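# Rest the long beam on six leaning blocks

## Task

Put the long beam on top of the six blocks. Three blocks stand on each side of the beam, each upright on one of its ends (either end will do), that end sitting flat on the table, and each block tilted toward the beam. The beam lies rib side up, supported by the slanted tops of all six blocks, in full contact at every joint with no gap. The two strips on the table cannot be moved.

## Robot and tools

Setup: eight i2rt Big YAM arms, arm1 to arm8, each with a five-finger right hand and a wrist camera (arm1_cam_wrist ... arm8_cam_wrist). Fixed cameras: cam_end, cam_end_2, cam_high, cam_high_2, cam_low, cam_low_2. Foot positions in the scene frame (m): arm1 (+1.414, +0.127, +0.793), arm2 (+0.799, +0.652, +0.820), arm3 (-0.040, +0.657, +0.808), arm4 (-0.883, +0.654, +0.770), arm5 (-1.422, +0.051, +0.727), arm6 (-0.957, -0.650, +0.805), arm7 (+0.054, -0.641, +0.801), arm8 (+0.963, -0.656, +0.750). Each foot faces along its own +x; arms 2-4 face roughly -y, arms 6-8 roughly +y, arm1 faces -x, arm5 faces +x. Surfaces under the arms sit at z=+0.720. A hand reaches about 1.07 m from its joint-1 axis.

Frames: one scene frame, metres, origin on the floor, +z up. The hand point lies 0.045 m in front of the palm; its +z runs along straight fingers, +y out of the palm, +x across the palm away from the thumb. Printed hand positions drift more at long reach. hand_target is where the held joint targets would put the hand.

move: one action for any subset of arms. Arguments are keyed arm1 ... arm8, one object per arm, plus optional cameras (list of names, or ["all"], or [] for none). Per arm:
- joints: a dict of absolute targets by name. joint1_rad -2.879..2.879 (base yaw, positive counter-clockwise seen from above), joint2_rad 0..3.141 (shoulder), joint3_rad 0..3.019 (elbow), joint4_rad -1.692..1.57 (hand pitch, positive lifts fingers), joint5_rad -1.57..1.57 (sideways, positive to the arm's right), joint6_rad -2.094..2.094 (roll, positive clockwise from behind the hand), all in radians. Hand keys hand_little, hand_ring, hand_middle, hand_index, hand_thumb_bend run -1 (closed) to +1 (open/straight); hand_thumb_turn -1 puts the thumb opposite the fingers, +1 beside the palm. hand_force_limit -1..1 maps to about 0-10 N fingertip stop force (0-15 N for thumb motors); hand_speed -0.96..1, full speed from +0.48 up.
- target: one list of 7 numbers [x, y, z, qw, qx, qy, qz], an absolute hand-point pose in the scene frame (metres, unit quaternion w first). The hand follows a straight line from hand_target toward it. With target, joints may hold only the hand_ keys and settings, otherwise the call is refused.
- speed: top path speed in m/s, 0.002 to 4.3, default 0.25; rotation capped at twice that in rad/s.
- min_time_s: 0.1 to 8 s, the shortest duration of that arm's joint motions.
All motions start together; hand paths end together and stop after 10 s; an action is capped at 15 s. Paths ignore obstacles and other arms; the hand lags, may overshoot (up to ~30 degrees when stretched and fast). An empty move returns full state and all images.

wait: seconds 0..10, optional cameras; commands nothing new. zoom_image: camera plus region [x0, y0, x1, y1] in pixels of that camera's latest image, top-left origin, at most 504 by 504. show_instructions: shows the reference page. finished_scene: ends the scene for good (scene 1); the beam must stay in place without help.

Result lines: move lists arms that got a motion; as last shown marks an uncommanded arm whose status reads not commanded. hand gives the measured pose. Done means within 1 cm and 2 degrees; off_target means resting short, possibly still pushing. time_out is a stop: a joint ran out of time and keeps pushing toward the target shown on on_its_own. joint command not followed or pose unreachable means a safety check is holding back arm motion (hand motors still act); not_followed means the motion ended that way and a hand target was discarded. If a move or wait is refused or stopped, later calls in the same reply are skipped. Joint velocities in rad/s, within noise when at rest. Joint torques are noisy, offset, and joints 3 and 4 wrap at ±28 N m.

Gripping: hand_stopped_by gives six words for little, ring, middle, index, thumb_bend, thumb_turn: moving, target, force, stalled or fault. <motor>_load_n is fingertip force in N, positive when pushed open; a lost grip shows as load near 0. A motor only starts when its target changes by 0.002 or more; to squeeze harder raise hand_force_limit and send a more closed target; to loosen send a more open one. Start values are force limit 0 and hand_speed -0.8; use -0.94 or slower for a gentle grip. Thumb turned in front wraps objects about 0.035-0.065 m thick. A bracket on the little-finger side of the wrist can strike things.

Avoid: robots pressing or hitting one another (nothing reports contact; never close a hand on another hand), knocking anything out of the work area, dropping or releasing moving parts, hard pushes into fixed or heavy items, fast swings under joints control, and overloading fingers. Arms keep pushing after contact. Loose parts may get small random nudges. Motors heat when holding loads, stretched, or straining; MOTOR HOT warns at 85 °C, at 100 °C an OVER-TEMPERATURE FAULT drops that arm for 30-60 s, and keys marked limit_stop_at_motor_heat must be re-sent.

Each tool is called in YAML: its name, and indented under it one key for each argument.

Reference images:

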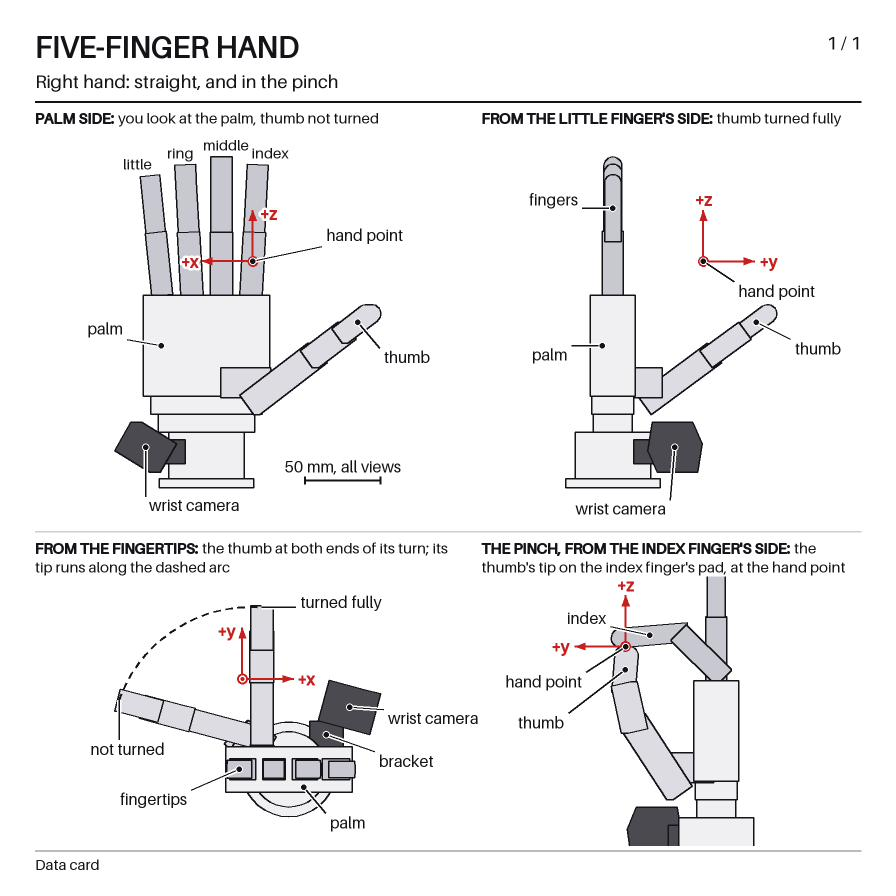

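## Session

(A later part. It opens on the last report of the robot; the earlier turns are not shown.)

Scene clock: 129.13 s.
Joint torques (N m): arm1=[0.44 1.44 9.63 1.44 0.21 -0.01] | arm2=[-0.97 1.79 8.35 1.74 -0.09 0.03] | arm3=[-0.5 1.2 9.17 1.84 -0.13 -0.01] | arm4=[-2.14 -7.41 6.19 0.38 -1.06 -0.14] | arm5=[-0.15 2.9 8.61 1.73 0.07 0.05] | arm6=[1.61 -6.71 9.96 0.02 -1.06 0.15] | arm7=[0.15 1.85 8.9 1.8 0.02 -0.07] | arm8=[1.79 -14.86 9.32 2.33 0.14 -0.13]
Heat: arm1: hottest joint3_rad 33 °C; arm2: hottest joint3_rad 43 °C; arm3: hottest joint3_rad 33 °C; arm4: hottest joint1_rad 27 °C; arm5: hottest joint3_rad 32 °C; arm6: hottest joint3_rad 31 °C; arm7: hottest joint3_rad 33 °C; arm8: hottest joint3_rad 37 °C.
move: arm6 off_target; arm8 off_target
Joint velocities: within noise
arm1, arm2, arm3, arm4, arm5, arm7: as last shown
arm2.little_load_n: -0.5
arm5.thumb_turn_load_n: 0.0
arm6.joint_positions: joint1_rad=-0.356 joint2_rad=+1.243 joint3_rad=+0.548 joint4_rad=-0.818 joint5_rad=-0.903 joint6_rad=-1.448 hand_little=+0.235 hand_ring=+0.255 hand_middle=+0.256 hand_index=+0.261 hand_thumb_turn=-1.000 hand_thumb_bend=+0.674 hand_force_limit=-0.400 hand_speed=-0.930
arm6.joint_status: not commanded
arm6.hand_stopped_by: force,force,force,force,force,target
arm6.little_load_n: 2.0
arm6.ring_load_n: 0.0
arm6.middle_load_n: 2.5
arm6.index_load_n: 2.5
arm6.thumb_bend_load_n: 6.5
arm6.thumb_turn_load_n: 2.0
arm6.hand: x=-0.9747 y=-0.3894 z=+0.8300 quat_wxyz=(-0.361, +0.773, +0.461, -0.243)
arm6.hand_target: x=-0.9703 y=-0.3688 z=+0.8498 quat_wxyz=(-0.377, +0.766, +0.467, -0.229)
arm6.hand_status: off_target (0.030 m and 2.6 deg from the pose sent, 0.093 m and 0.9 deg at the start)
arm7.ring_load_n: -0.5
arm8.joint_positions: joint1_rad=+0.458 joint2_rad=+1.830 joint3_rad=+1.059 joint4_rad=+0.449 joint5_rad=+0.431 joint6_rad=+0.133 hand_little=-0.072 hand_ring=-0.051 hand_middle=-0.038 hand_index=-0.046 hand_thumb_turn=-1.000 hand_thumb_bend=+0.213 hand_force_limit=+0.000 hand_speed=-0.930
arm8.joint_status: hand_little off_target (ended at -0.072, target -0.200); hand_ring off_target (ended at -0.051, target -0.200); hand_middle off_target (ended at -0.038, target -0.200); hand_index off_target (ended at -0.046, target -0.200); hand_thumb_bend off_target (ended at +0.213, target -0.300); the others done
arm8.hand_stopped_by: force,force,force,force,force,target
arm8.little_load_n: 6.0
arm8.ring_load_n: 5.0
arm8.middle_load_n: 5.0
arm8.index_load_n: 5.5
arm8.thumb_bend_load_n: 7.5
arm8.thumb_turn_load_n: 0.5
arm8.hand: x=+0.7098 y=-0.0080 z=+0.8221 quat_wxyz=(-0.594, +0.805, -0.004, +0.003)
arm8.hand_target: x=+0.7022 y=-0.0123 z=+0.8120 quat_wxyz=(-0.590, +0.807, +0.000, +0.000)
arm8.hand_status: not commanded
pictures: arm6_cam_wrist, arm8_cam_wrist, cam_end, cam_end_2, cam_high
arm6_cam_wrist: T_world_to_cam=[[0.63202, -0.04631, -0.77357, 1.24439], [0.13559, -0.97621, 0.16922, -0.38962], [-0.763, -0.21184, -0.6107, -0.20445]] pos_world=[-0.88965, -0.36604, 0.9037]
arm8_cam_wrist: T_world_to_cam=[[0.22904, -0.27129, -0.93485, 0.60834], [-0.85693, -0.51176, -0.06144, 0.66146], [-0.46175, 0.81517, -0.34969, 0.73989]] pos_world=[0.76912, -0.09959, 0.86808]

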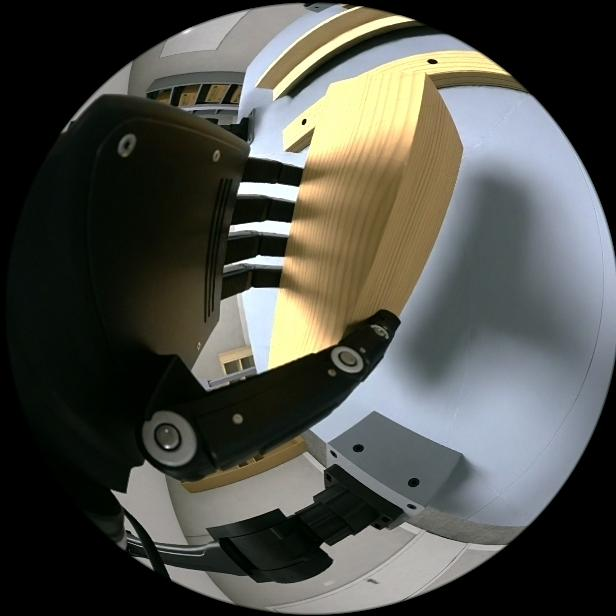

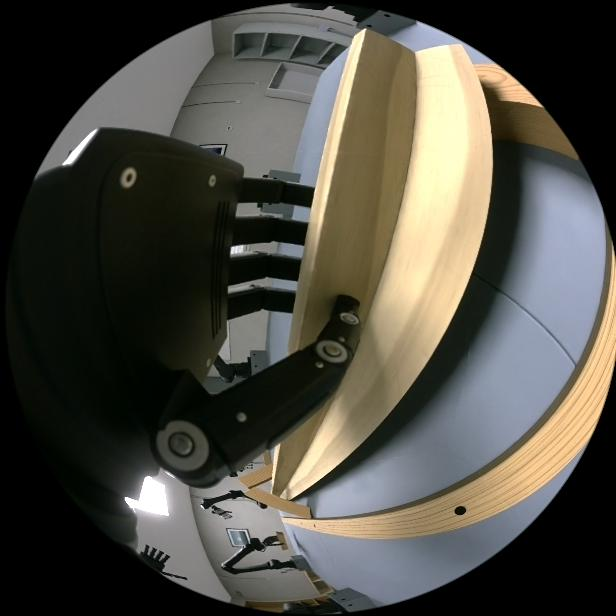

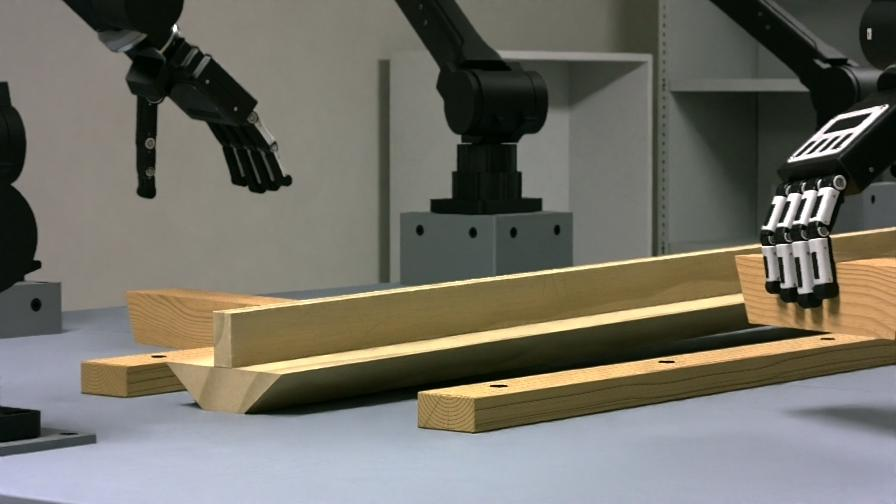

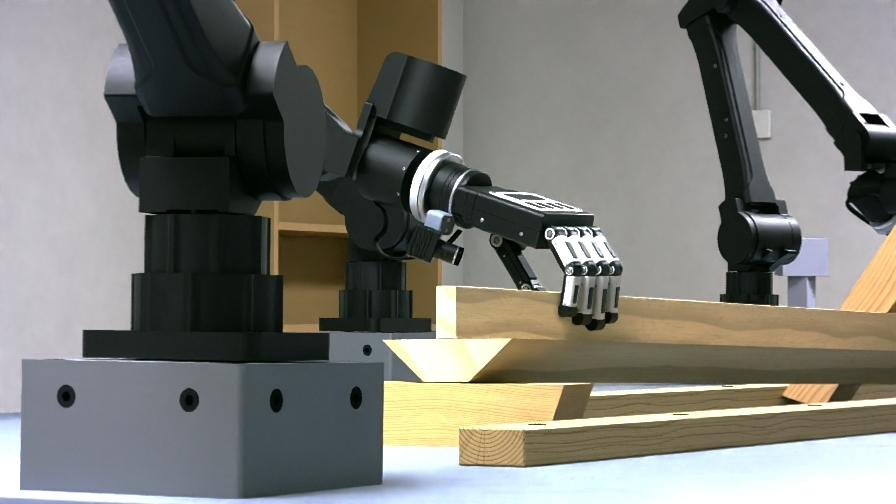

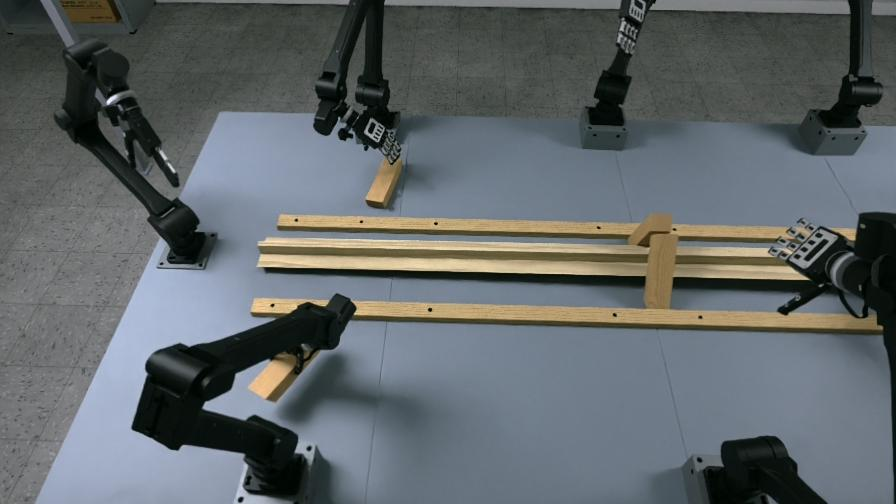

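move:
  arm7: {"target": [0.007, -0.205, 0.865, 0.607, -0.362, -0.702, -0.084], "speed": 0.2, "joints": {"hand_speed": 0, "hand_thumb_turn": -1, "hand_thumb_bend": 0.9, "hand_index": 0.7, "hand_middle": 0.7, "hand_ring": 0.7, "hand_little": 0.7}}
  arm3: {"target": [-0.016, 0.225, 0.865, 0.084, 0.702, -0.362, 0.607], "speed": 0.2, "joints": {"hand_speed": 0, "hand_thumb_turn": -1, "hand_thumb_bend": 0.9, "hand_index": 0.7, "hand_middle": 0.7, "hand_ring": 0.7, "hand_little": 0.7}}
  cameras: ["arm3_cam_wrist", "arm7_cam_wrist", "cam_high", "cam_high_2", "cam_end_2"]

Scene clock: 143.93 s.
Joint torques (N m): arm1=[0.32 1.55 9.72 1.43 0.18 -0.02] | arm2=[-1.03 2.26 8.44 1.85 -0.05 0.07] | arm3=[0.67 -7.47 7.91 2.03 -0.74 -0.19] | arm4=[-2.2 -7.82 6.13 0.39 -1.07 -0.14] | arm5=[0.03 3.25 8.62 1.7 0.05 0.06] | arm6=[1.55 -6.71 9.98 0.01 -1.06 0.16] | arm7=[-1.14 -5.66 7.98 1.95 -0.52 -0.21] | arm8=[1.79 -14.92 9.32 2.32 0.14 -0.13]
Heat: arm1: hottest joint3_rad 34 °C; arm2: hottest joint3_rad 43 °C; arm3: hottest joint3_rad 33 °C; arm4: hottest joint1_rad 27 °C; arm5: hottest joint3_rad 32 °C; arm6: hottest joint3_rad 33 °C; arm7: hottest joint3_rad 33 °C; arm8: hottest joint3_rad 36 °C.
move: arm3 off_target; arm7 off_target
Joint velocities: within noise
arm1.joint_positions: joint1_rad=+0.235 joint2_rad=+0.625 joint3_rad=+1.369 joint4_rad=-1.608 joint5_rad=+0.249 joint6_rad=-1.092 hand_little=+1.000 hand_ring=+1.000 hand_middle=+1.000 hand_index=+1.000 hand_thumb_turn=+1.000 hand_thumb_bend=+1.000 hand_force_limit=+0.000 hand_speed=-0.800
arm1.joint_status: not commanded
arm1.hand_stopped_by: target,target,target,target,target,target
arm1.little_load_n: 0.0
arm1.ring_load_n: 0.0
arm1.middle_load_n: 0.0
arm1.index_load_n: 0.0
arm1.thumb_bend_load_n: 0.0
arm1.thumb_turn_load_n: 0.0
arm1.hand: x=+1.2349 y=+0.1707 z=+1.2289 quat_wxyz=(+0.358, -0.137, -0.923, +0.023)
arm1.hand_target: x=+1.2343 y=+0.1707 z=+1.2377 quat_wxyz=(+0.368, -0.138, -0.919, +0.028)
arm1.hand_status: not commanded
arm2.joint_positions: joint1_rad=-0.110 joint2_rad=+0.639 joint3_rad=+1.426 joint4_rad=-1.285 joint5_rad=+0.059 joint6_rad=-1.168 hand_little=+1.000 hand_ring=+1.000 hand_middle=+1.000 hand_index=+1.000 hand_thumb_turn=+1.000 hand_thumb_bend=+1.000 hand_force_limit=+0.000 hand_speed=-0.800
arm2.joint_status: not commanded
arm2.hand_stopped_by: target,target,target,target,target,target
arm2.little_load_n: 0.0
arm2.ring_load_n: 0.0
arm2.middle_load_n: 0.0
arm2.index_load_n: 0.0
arm2.thumb_bend_load_n: 0.0
arm2.thumb_turn_load_n: 0.0
arm2.hand: x=+0.7220 y=+0.4253 z=+1.3304 quat_wxyz=(+0.317, +0.430, -0.741, +0.406)
arm2.hand_target: x=+0.7220 y=+0.4262 z=+1.3411 quat_wxyz=(+0.323, +0.427, -0.736, +0.415)
arm2.hand_status: not commanded
arm3.joint_positions: joint1_rad=-0.285 joint2_rad=+1.413 joint3_rad=+0.425 joint4_rad=+0.245 joint5_rad=-1.174 joint6_rad=-1.878 hand_little=+0.700 hand_ring=+0.700 hand_middle=+0.700 hand_index=+0.700 hand_thumb_turn=-1.000 hand_thumb_bend=+0.900 hand_force_limit=+0.000 hand_speed=+0.000
arm3.joint_status: all done
arm3.hand_stopped_by: target,target,target,target,target,target
arm3.little_load_n: 0.0
arm3.ring_load_n: 0.0
arm3.middle_load_n: 0.0
arm3.index_load_n: 0.0
arm3.thumb_bend_load_n: 0.0
arm3.thumb_turn_load_n: 0.0
arm3.hand: x=-0.0166 y=+0.2416 z=+0.8534 quat_wxyz=(+0.068, +0.694, -0.385, +0.604)
arm3.hand_target: x=-0.0159 y=+0.2258 z=+0.8654 quat_wxyz=(+0.084, +0.702, -0.362, +0.607)
arm3.hand_status: off_target (0.020 m and 3.4 deg from the pose sent, 0.455 m and 83.3 deg at the start)
arm4, arm6, arm8: as last shown
arm5.joint_positions: joint1_rad=-0.570 joint2_rad=+0.617 joint3_rad=+1.413 joint4_rad=-1.523 joint5_rad=+0.167 joint6_rad=-1.507 hand_little=+1.000 hand_ring=+1.000 hand_middle=+1.000 hand_index=+1.000 hand_thumb_turn=+1.000 hand_thumb_bend=+1.000 hand_force_limit=+0.000 hand_speed=-0.800
arm5.joint_status: not commanded
arm5.hand_stopped_by: target,target,target,target,target,target
arm5.little_load_n: 0.0
arm5.ring_load_n: 0.0
arm5.middle_load_n: 0.0
arm5.index_load_n: 0.0
arm5.thumb_bend_load_n: 0.0
arm5.thumb_turn_load_n: 0.0
arm5.hand: x=-1.3127 y=-0.1267 z=+1.2092 quat_wxyz=(+0.177, +0.853, -0.318, +0.375)
arm5.hand_target: x=-1.3135 y=-0.1261 z=+1.2159 quat_wxyz=(+0.178, +0.849, -0.317, +0.383)
arm5.hand_status: not commanded
arm6.little_load_n: 2.5
arm6.thumb_bend_load_n: 7.0
arm7.joint_positions: joint1_rad=-0.191 joint2_rad=+1.395 joint3_rad=+0.408 joint4_rad=+0.349 joint5_rad=-1.117 joint6_rad=-1.767 hand_little=+0.700 hand_ring=+0.700 hand_middle=+0.700 hand_index=+0.700 hand_thumb_turn=-1.000 hand_thumb_bend=+0.900 hand_force_limit=+0.000 hand_speed=+0.000
arm7.joint_status: all done
arm7.hand_stopped_by: target,target,target,target,target,target
arm7.little_load_n: 0.0
arm7.ring_load_n: 0.0
arm7.middle_load_n: 0.0
arm7.index_load_n: 0.0
arm7.thumb_bend_load_n: 0.0
arm7.thumb_turn_load_n: 0.0
arm7.hand: x=-0.0023 y=-0.2222 z=+0.8524 quat_wxyz=(-0.603, +0.375, +0.701, +0.061)
arm7.hand_target: x=+0.0071 y=-0.2057 z=+0.8654 quat_wxyz=(-0.607, +0.362, +0.702, +0.084)
arm7.hand_status: off_target (0.023 m and 3.1 deg from the pose sent, 0.455 m and 68.5 deg at the start)
arm8.middle_load_n: 5.5
pictures: arm3_cam_wrist, arm7_cam_wrist, cam_end_2, cam_high, cam_high_2
arm3_cam_wrist: T_world_to_cam=[[-0.60989, -0.78375, -0.11731, 0.27965], [-0.49833, 0.49439, -0.71221, 0.48209], [0.61619, -0.37591, -0.69209, 0.80377]] pos_world=[-0.08448, 0.28299, 0.93243]
arm7_cam_wrist: T_world_to_cam=[[0.61997, 0.77384, -0.12967, 0.28338], [0.52716, -0.53321, -0.66165, 0.44522], [-0.58115, 0.34184, -0.73852, 0.82074]] pos_world=[0.06659, -0.26246, 0.93746]

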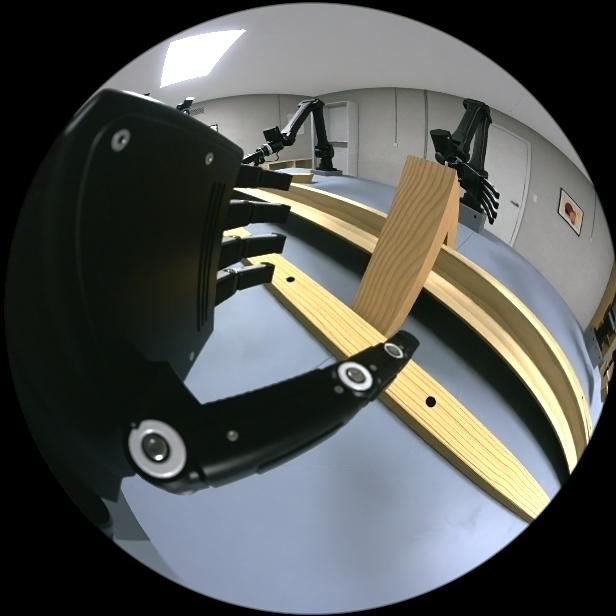

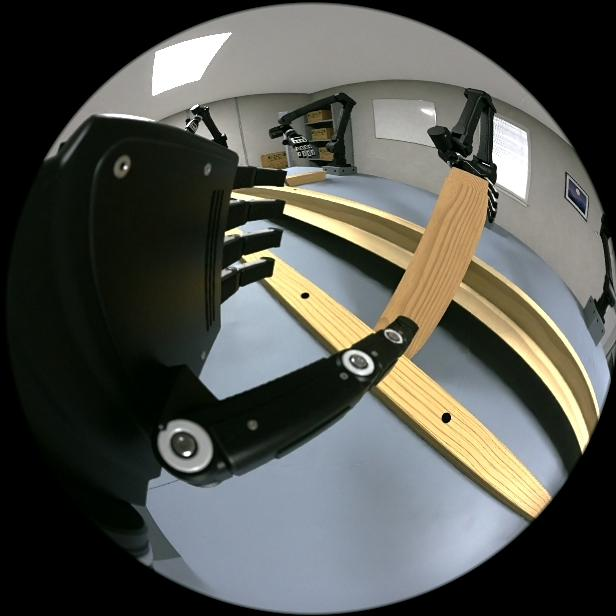

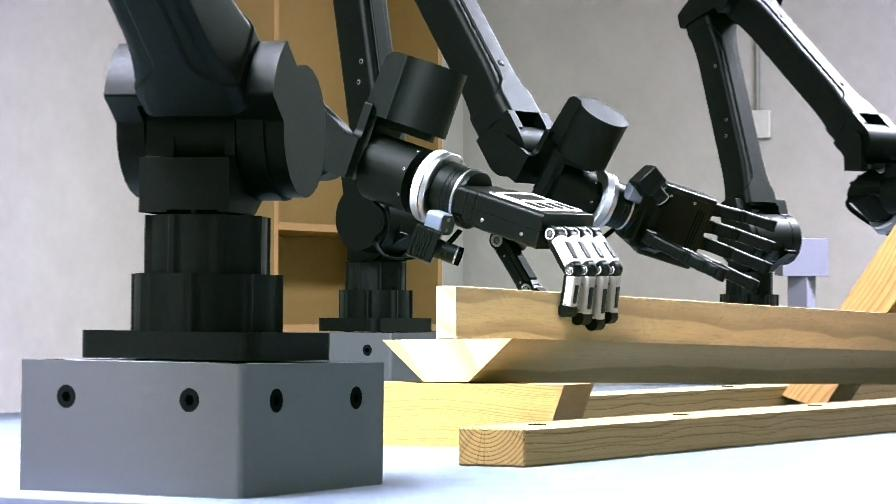

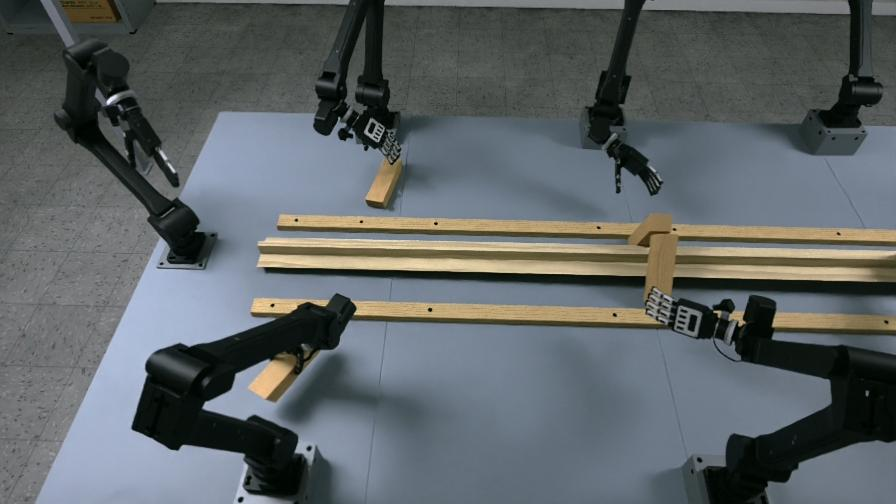

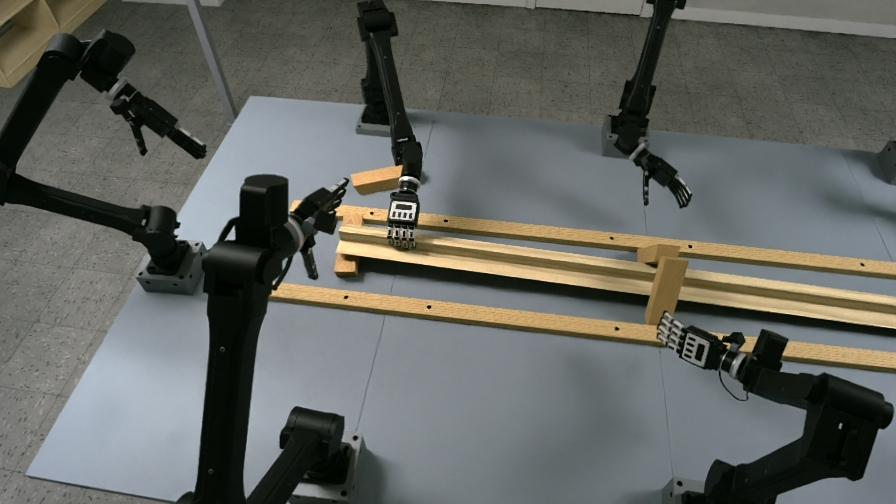

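zoom_image:
  camera: "arm3_cam_wrist"
  region: [330, 140, 500, 350]

zoom_image:
  camera: "arm7_cam_wrist"
  region: [350, 150, 520, 370]

Scaled by 2.400 from the camera's image (finer frame: 880x880).

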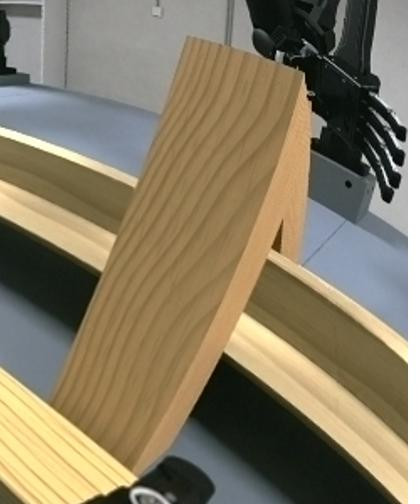

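Scaled by 2.291 from the camera's image (finer frame: 880x880).

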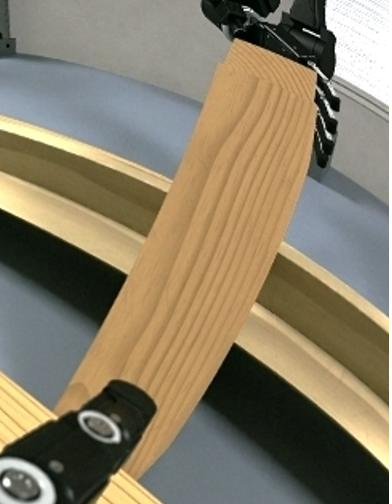

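zoom_image:
  camera: "arm7_cam_wrist"
  region: [420, 150, 510, 240]

zoom_image:
  camera: "arm7_cam_wrist"
  region: [360, 290, 450, 380]

Scaled by 5.600 from the camera's image (finer frame: 880x880).

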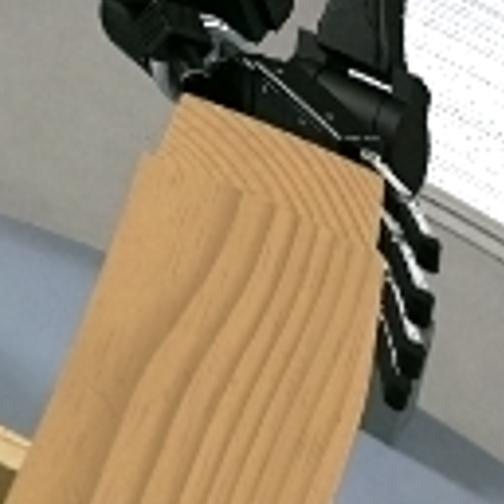

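Scaled by 5.600 from the camera's image (finer frame: 880x880).

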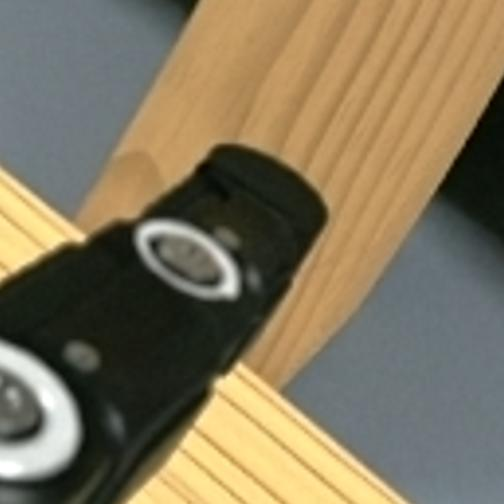

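move:
  arm7: {"target": [0.041, -0.124, 0.848, 0.545, -0.45, -0.706, 0.024], "speed": 0.12}
  arm3: {"target": [0.003, 0.155, 0.840, 0.084, 0.702, -0.362, 0.607], "speed": 0.12}
  cameras: ["arm3_cam_wrist", "arm7_cam_wrist", "cam_high", "cam_high_2", "cam_low"]

zoom_image:
  camera: "arm7_cam_wrist"
  region: [300, 150, 520, 370]

zoom_image:
  camera: "arm3_cam_wrist"
  region: [300, 130, 500, 350]

Scene clock: 167.63 s.
Joint torques (N m): arm1=[0.15 1.79 9.66 1.43 0.19 -0.03] | arm2=[-1.08 2.08 8.27 1.92 -0.05 0.04] | arm3=[0.56 -10.29 7.2 2.26 -0.44 0.13] | arm4=[-1.96 -7.53 6.19 0.35 -1.06 -0.15] | arm5=[-0.26 2.96 8.64 1.72 0.05 0.06] | arm6=[1.55 -6.71 9.96 0.02 -1.06 0.15] | arm7=[-0.97 -8.88 9.35 0.68 -0.55 -0.21] | arm8=[1.79 -14.86 9.32 2.33 0.14 -0.13]
Heat: arm1: hottest joint3_rad 34 °C; arm2: hottest joint3_rad 44 °C; arm3: hottest joint3_rad 34 °C; arm4: hottest joint1_rad 27 °C; arm5: hottest joint3_rad 32 °C; arm6: hottest joint3_rad 35 °C; arm7: hottest joint3_rad 32 °C; arm8: hottest joint3_rad 34 °C.
move: arm3 off_target; arm7 off_target
Joint velocities: within noise
arm1, arm2, arm4, arm5, arm6, arm8: as last shown
arm3.joint_positions: joint1_rad=-0.178 joint2_rad=+1.644 joint3_rad=+0.565 joint4_rad=+0.476 joint5_rad=-1.093 joint6_rad=-1.764 hand_little=+0.700 hand_ring=+0.700 hand_middle=+0.700 hand_index=+0.700 hand_thumb_turn=-1.000 hand_thumb_bend=+0.900 hand_force_limit=+0.000 hand_speed=+0.000
arm3.joint_status: not commanded
arm3.hand_stopped_by: target,target,target,target,target,target
arm3.little_load_n: 0.0
arm3.ring_load_n: 0.0
arm3.middle_load_n: 0.0
arm3.index_load_n: 0.0
arm3.thumb_bend_load_n: 0.0
arm3.thumb_turn_load_n: 0.0
arm3.hand: x=-0.0002 y=+0.1687 z=+0.8336 quat_wxyz=(+0.079, +0.702, -0.371, +0.603)
arm3.hand_target: x=+0.0030 y=+0.1555 z=+0.8403 quat_wxyz=(+0.084, +0.702, -0.362, +0.607)
arm3.hand_status: off_target (0.015 m and 1.2 deg from the pose sent, 0.090 m and 3.4 deg at the start)
arm5.thumb_turn_load_n: 0.5
arm6.thumb_bend_load_n: 6.5
arm7.joint_positions: joint1_rad=-0.207 joint2_rad=+1.602 joint3_rad=+0.829 joint4_rad=-0.247 joint5_rad=-1.081 joint6_rad=-1.899 hand_little=+0.700 hand_ring=+0.700 hand_middle=+0.700 hand_index=+0.700 hand_thumb_turn=-1.000 hand_thumb_bend=+0.900 hand_force_limit=+0.000 hand_speed=+0.000
arm7.joint_status: not commanded
arm7.hand_stopped_by: target,target,target,target,target,target
arm7.little_load_n: 0.0
arm7.ring_load_n: 0.0
arm7.middle_load_n: 0.0
arm7.index_load_n: 0.0
arm7.thumb_bend_load_n: 0.0
arm7.thumb_turn_load_n: 0.5
arm7.hand: x=+0.0305 y=-0.1381 z=+0.8438 quat_wxyz=(-0.544, +0.453, +0.705, -0.035)
arm7.hand_target: x=+0.0410 y=-0.1245 z=+0.8482 quat_wxyz=(-0.545, +0.450, +0.706, -0.024)
arm7.hand_status: off_target (0.018 m and 1.3 deg from the pose sent, 0.107 m and 14.6 deg at the start)
arm8.little_load_n: 5.5
arm8.ring_load_n: 5.5
arm8.middle_load_n: 5.0
arm8.thumb_turn_load_n: 0.0
arm3_cam_wrist: T_world_to_cam=[[-0.60167, -0.79477, -0.07955, 0.20048], [-0.52005, 0.46539, -0.71622, 0.52036], [0.60625, -0.38956, -0.69333, 0.7559]] pos_world=[-0.06702, 0.21163, 0.91273]
arm7_cam_wrist: T_world_to_cam=[[0.61881, 0.71289, -0.32996, 0.35746], [0.53293, -0.68957, -0.49038, 0.30072], [-0.57712, 0.12761, -0.80663, 0.83251]] pos_world=[0.09899, -0.15369, 0.93695]

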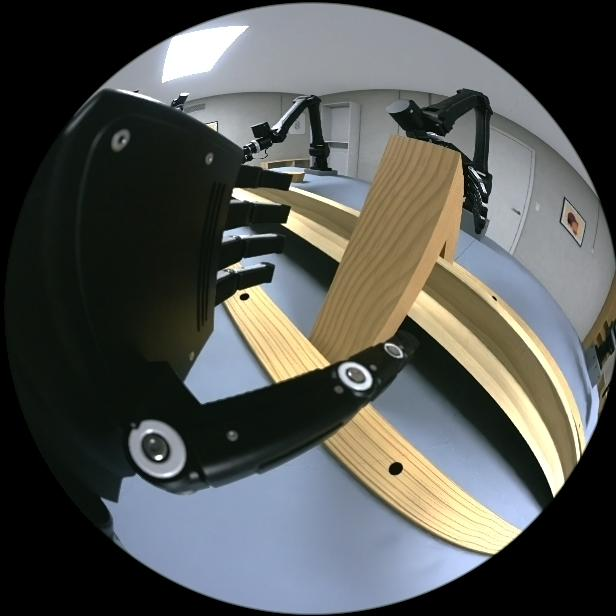

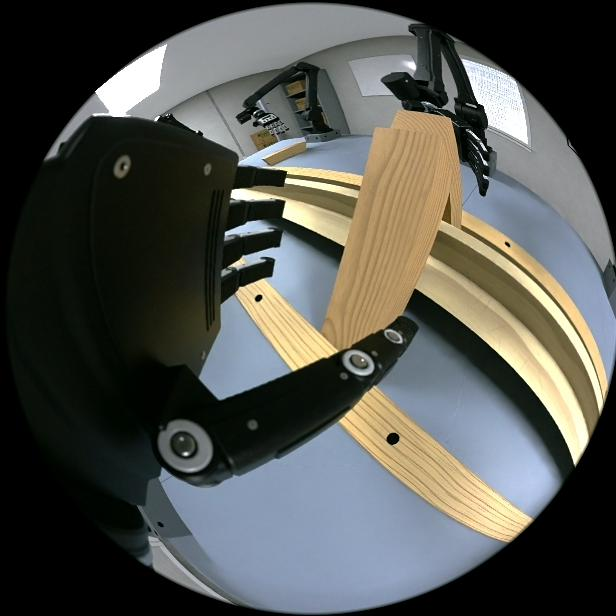

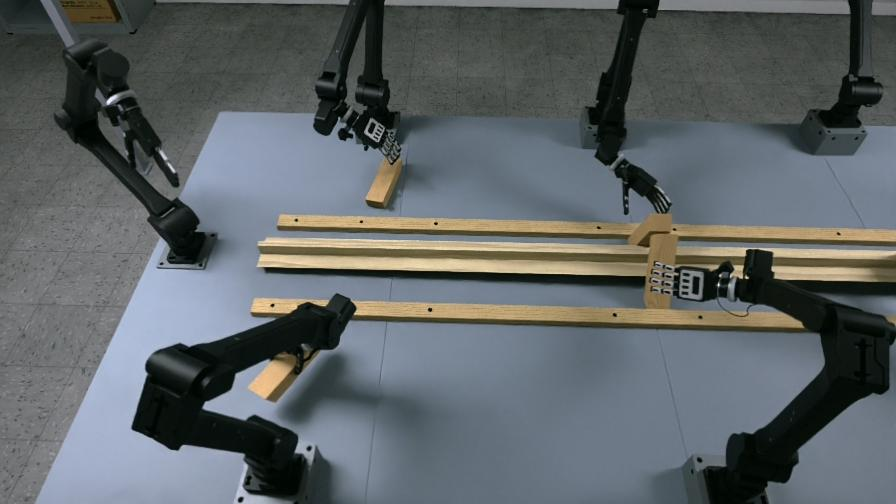

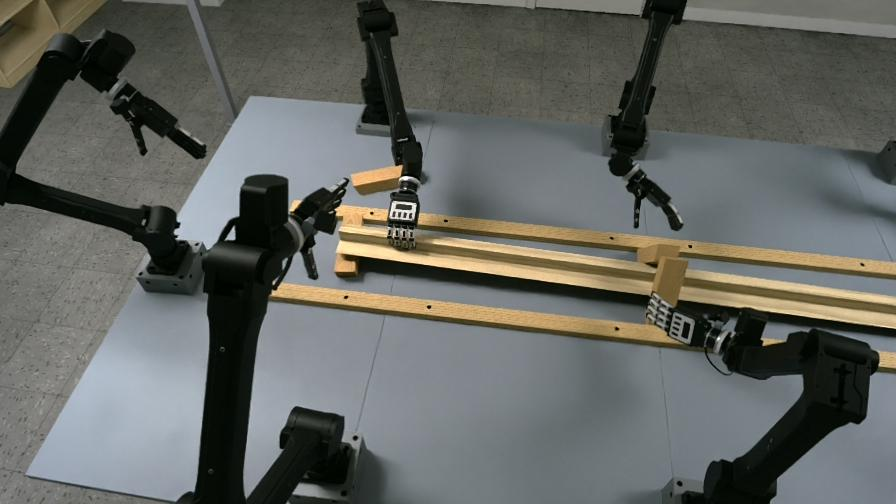

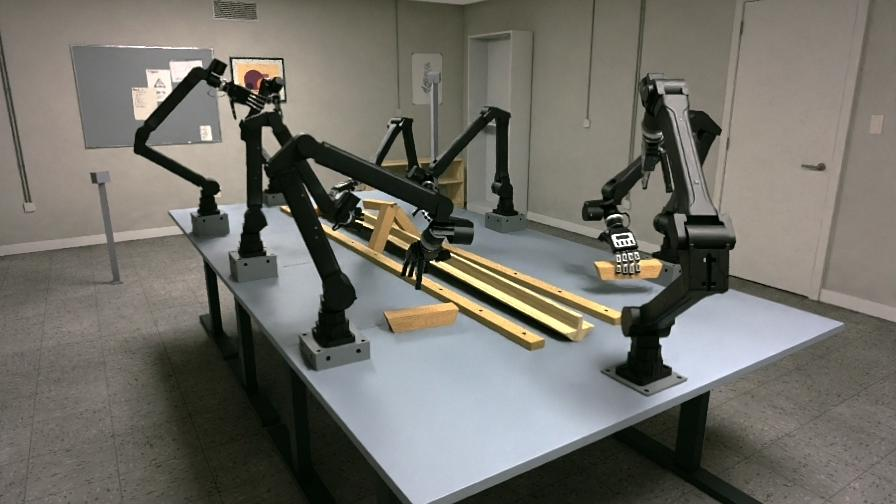

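Scaled by 2.291 from the camera's image (finer frame: 880x880).

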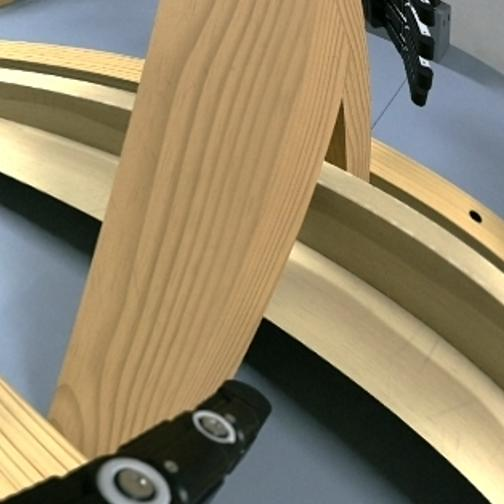

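Scaled by 2.291 from the camera's image (finer frame: 880x880).

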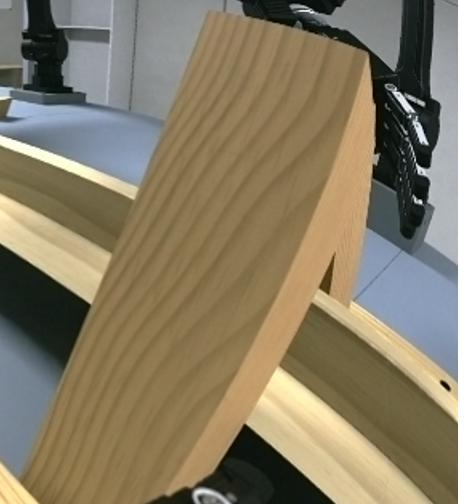

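zoom_image:
  camera: "arm7_cam_wrist"
  region: [350, 90, 480, 190]

zoom_image:
  camera: "arm7_cam_wrist"
  region: [300, 270, 430, 370]

zoom_image:
  camera: "arm3_cam_wrist"
  region: [290, 270, 430, 390]

Scaled by 3.877 from the camera's image (finer frame: 880x880).

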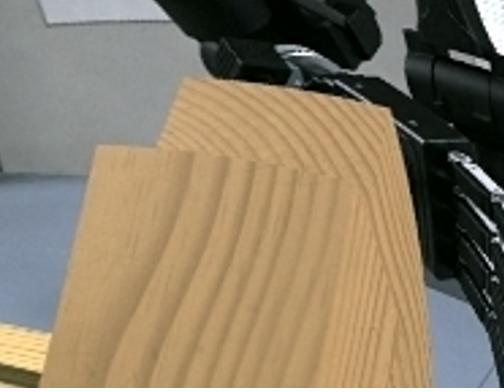

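Scaled by 3.877 from the camera's image (finer frame: 880x880).

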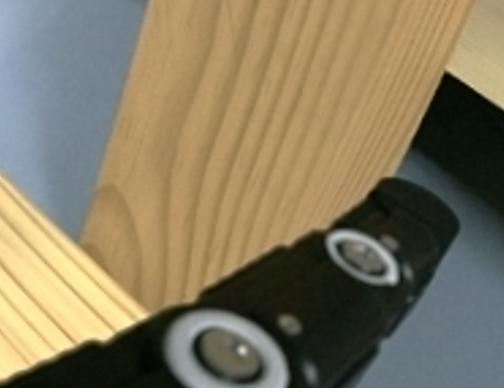

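Scaled by 3.600 from the camera's image (finer frame: 880x880).

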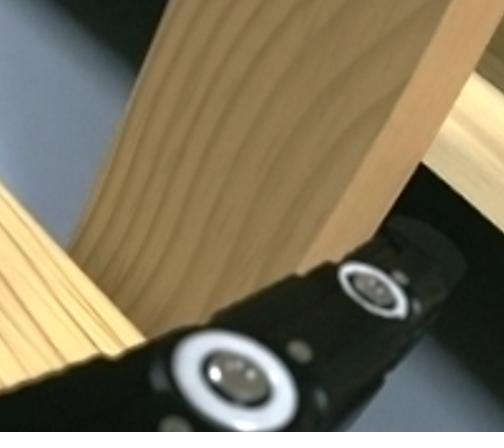

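move:
  arm7: {"target": [0.042, -0.071, 0.80, 0.545, -0.45, -0.706, 0.024], "speed": 0.1}
  arm3: {"target": [0.005, 0.101, 0.805, 0.084, 0.702, -0.362, 0.607], "speed": 0.1}
  cameras: ["arm3_cam_wrist", "arm7_cam_wrist", "cam_high", "cam_high_2", "cam_low"]

zoom_image:
  camera: "cam_high_2"
  region: [600, 220, 760, 370]

zoom_image:
  camera: "cam_high"
  region: [590, 200, 770, 340]

Scene clock: 172.80 s.
Joint torques (N m): arm1=[0.09 1.96 9.65 1.44 0.19 -0.05] | arm2=[-0.85 2.61 8.42 2.04 -0.07 0.09] | arm3=[0.62 -13.22 6.69 2.28 -0.44 0.11] | arm4=[-2.32 -7.53 6.09 0.38 -1.05 -0.15] | arm5=[-0.21 3.02 8.61 1.7 0.06 0.06] | arm6=[1.61 -6.71 9.96 0.01 -1.06 0.15] | arm7=[0.85 -11.05 8.84 1.63 -0.43 0.1] | arm8=[1.79 -14.86 9.32 2.33 0.14 -0.13]
Heat: arm1: hottest joint3_rad 34 °C; arm2: hottest joint3_rad 44 °C; arm3: hottest joint3_rad 34 °C; arm4: hottest joint1_rad 27 °C; arm5: hottest joint3_rad 32 °C; arm6: hottest joint3_rad 35 °C; arm7: hottest joint3_rad 32 °C; arm8: hottest joint3_rad 34 °C.
move: arm3 off_target; arm7 off_target
Joint velocities: within noise
arm1, arm2, arm4, arm5, arm6, arm8: as last shown
arm2.thumb_turn_load_n: 0.5
arm3.joint_positions: joint1_rad=-0.149 joint2_rad=+1.842 joint3_rad=+0.707 joint4_rad=+0.562 joint5_rad=-1.067 joint6_rad=-1.731 hand_little=+0.700 hand_ring=+0.700 hand_middle=+0.700 hand_index=+0.700 hand_thumb_turn=-1.000 hand_thumb_bend=+0.900 hand_force_limit=+0.000 hand_speed=+0.000
arm3.joint_status: not commanded
arm3.hand_stopped_by: target,target,target,target,target,target
arm3.little_load_n: 0.0
arm3.ring_load_n: -0.5
arm3.middle_load_n: 0.0
arm3.index_load_n: 0.0
arm3.thumb_bend_load_n: 0.0
arm3.thumb_turn_load_n: 0.0
arm3.hand: x=+0.0001 y=+0.1139 z=+0.7993 quat_wxyz=(+0.080, +0.703, -0.371, +0.602)
arm3.hand_target: x=+0.0050 y=+0.1015 z=+0.8052 quat_wxyz=(+0.084, +0.702, -0.362, +0.607)
arm3.hand_status: off_target (0.015 m and 1.3 deg from the pose sent, 0.074 m and 1.2 deg at the start)
arm5.thumb_turn_load_n: 0.0
arm6.little_load_n: 2.0
arm7.joint_positions: joint1_rad=-0.205 joint2_rad=+1.805 joint3_rad=+0.942 joint4_rad=-0.144 joint5_rad=-1.071 joint6_rad=-1.888 hand_little=+0.700 hand_ring=+0.700 hand_middle=+0.700 hand_index=+0.700 hand_thumb_turn=-1.000 hand_thumb_bend=+0.900 hand_force_limit=+0.000 hand_speed=+0.000
arm7.joint_status: not commanded
arm7.hand_stopped_by: target,target,target,target,target,target
arm7.little_load_n: 0.5
arm7.ring_load_n: 0.0
arm7.middle_load_n: 0.0
arm7.index_load_n: 0.0
arm7.thumb_bend_load_n: 0.0
arm7.thumb_turn_load_n: 0.5
arm7.hand: x=+0.0429 y=-0.0881 z=+0.7965 quat_wxyz=(-0.543, +0.455, +0.705, -0.031)
arm7.hand_target: x=+0.0419 y=-0.0717 z=+0.8003 quat_wxyz=(-0.545, +0.450, +0.707, -0.024)
arm7.hand_status: off_target (0.017 m and 1.0 deg from the pose sent, 0.081 m and 1.3 deg at the start)
arm8.little_load_n: 6.0
arm8.ring_load_n: 5.0
arm8.middle_load_n: 4.5
arm8.thumb_turn_load_n: 0.5
arm3_cam_wrist: T_world_to_cam=[[-0.60247, -0.79423, -0.07887, 0.15387], [-0.52058, 0.46594, -0.71547, 0.52088], [0.60499, -0.38999, -0.69418, 0.71138]] pos_world=[-0.06652, 0.15694, 0.87863]
arm7_cam_wrist: T_world_to_cam=[[0.62615, 0.70889, -0.32469, 0.29368], [0.53082, -0.69258, -0.48844, 0.3038], [-0.57112, 0.13348, -0.80994, 0.79797]] pos_world=[0.11059, -0.10429, 0.89005]

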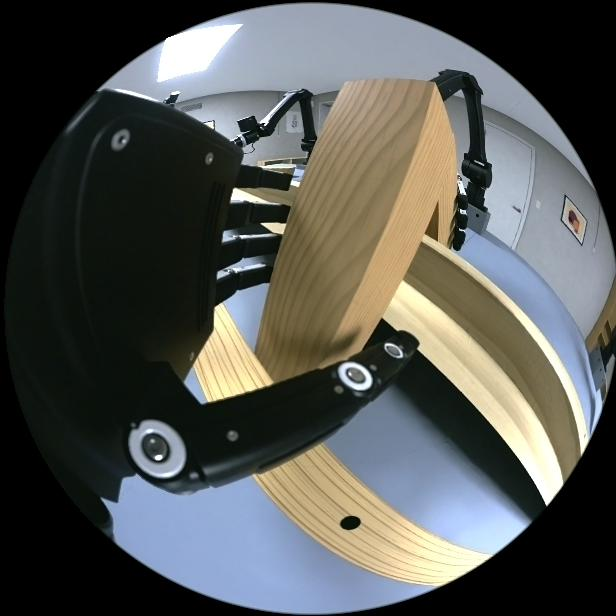

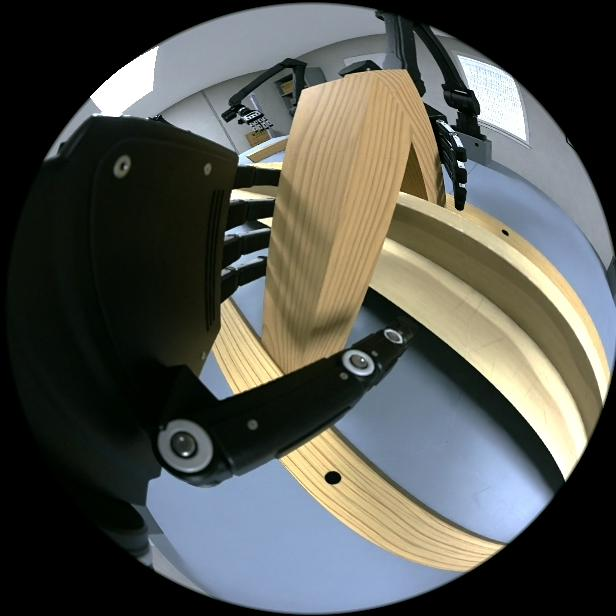

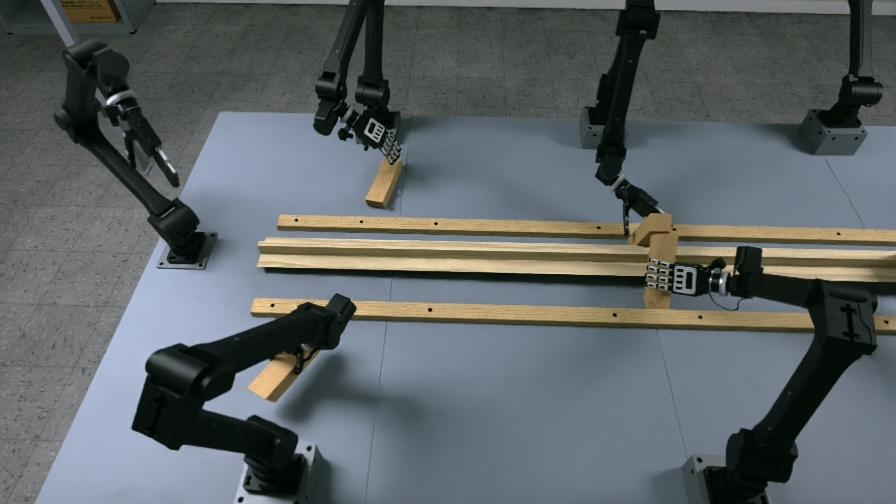

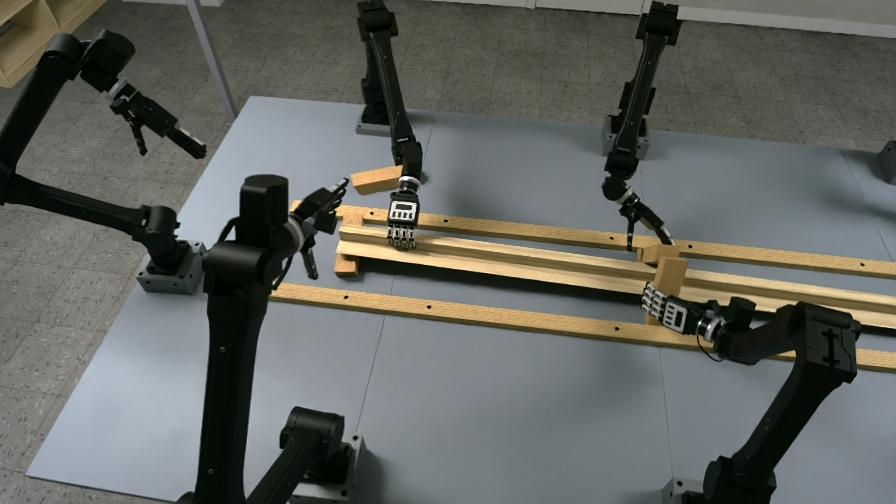

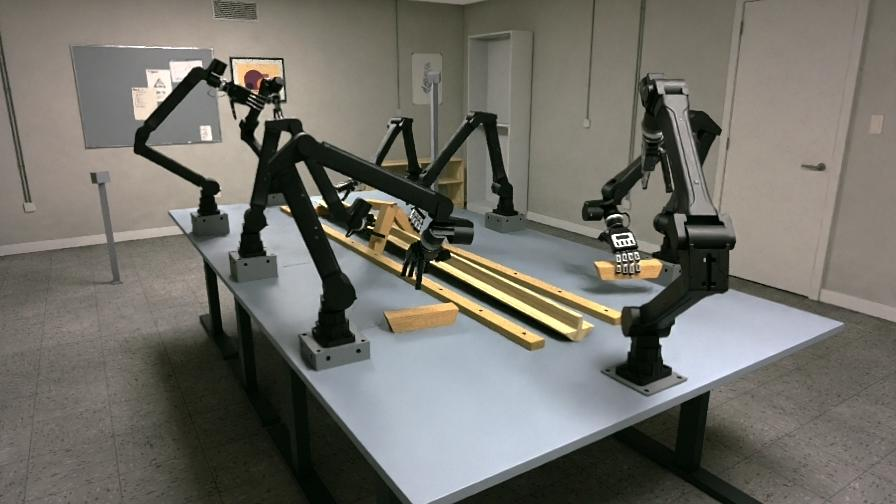

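Scaled by 3.150 from the camera's image (finer frame: 1280x720).

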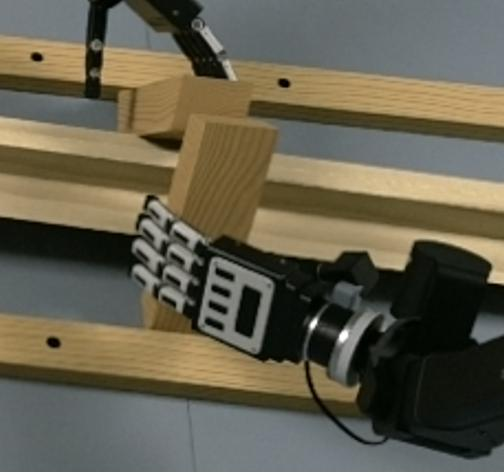

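Scaled by 2.800 from the camera's image (finer frame: 1280x720).

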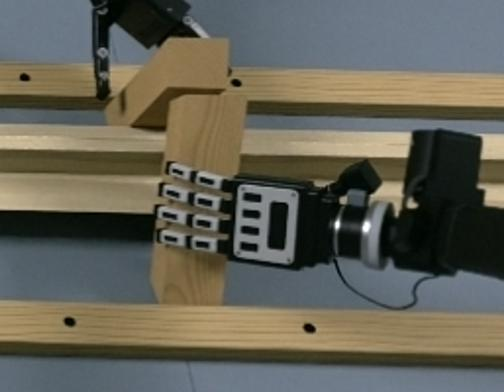

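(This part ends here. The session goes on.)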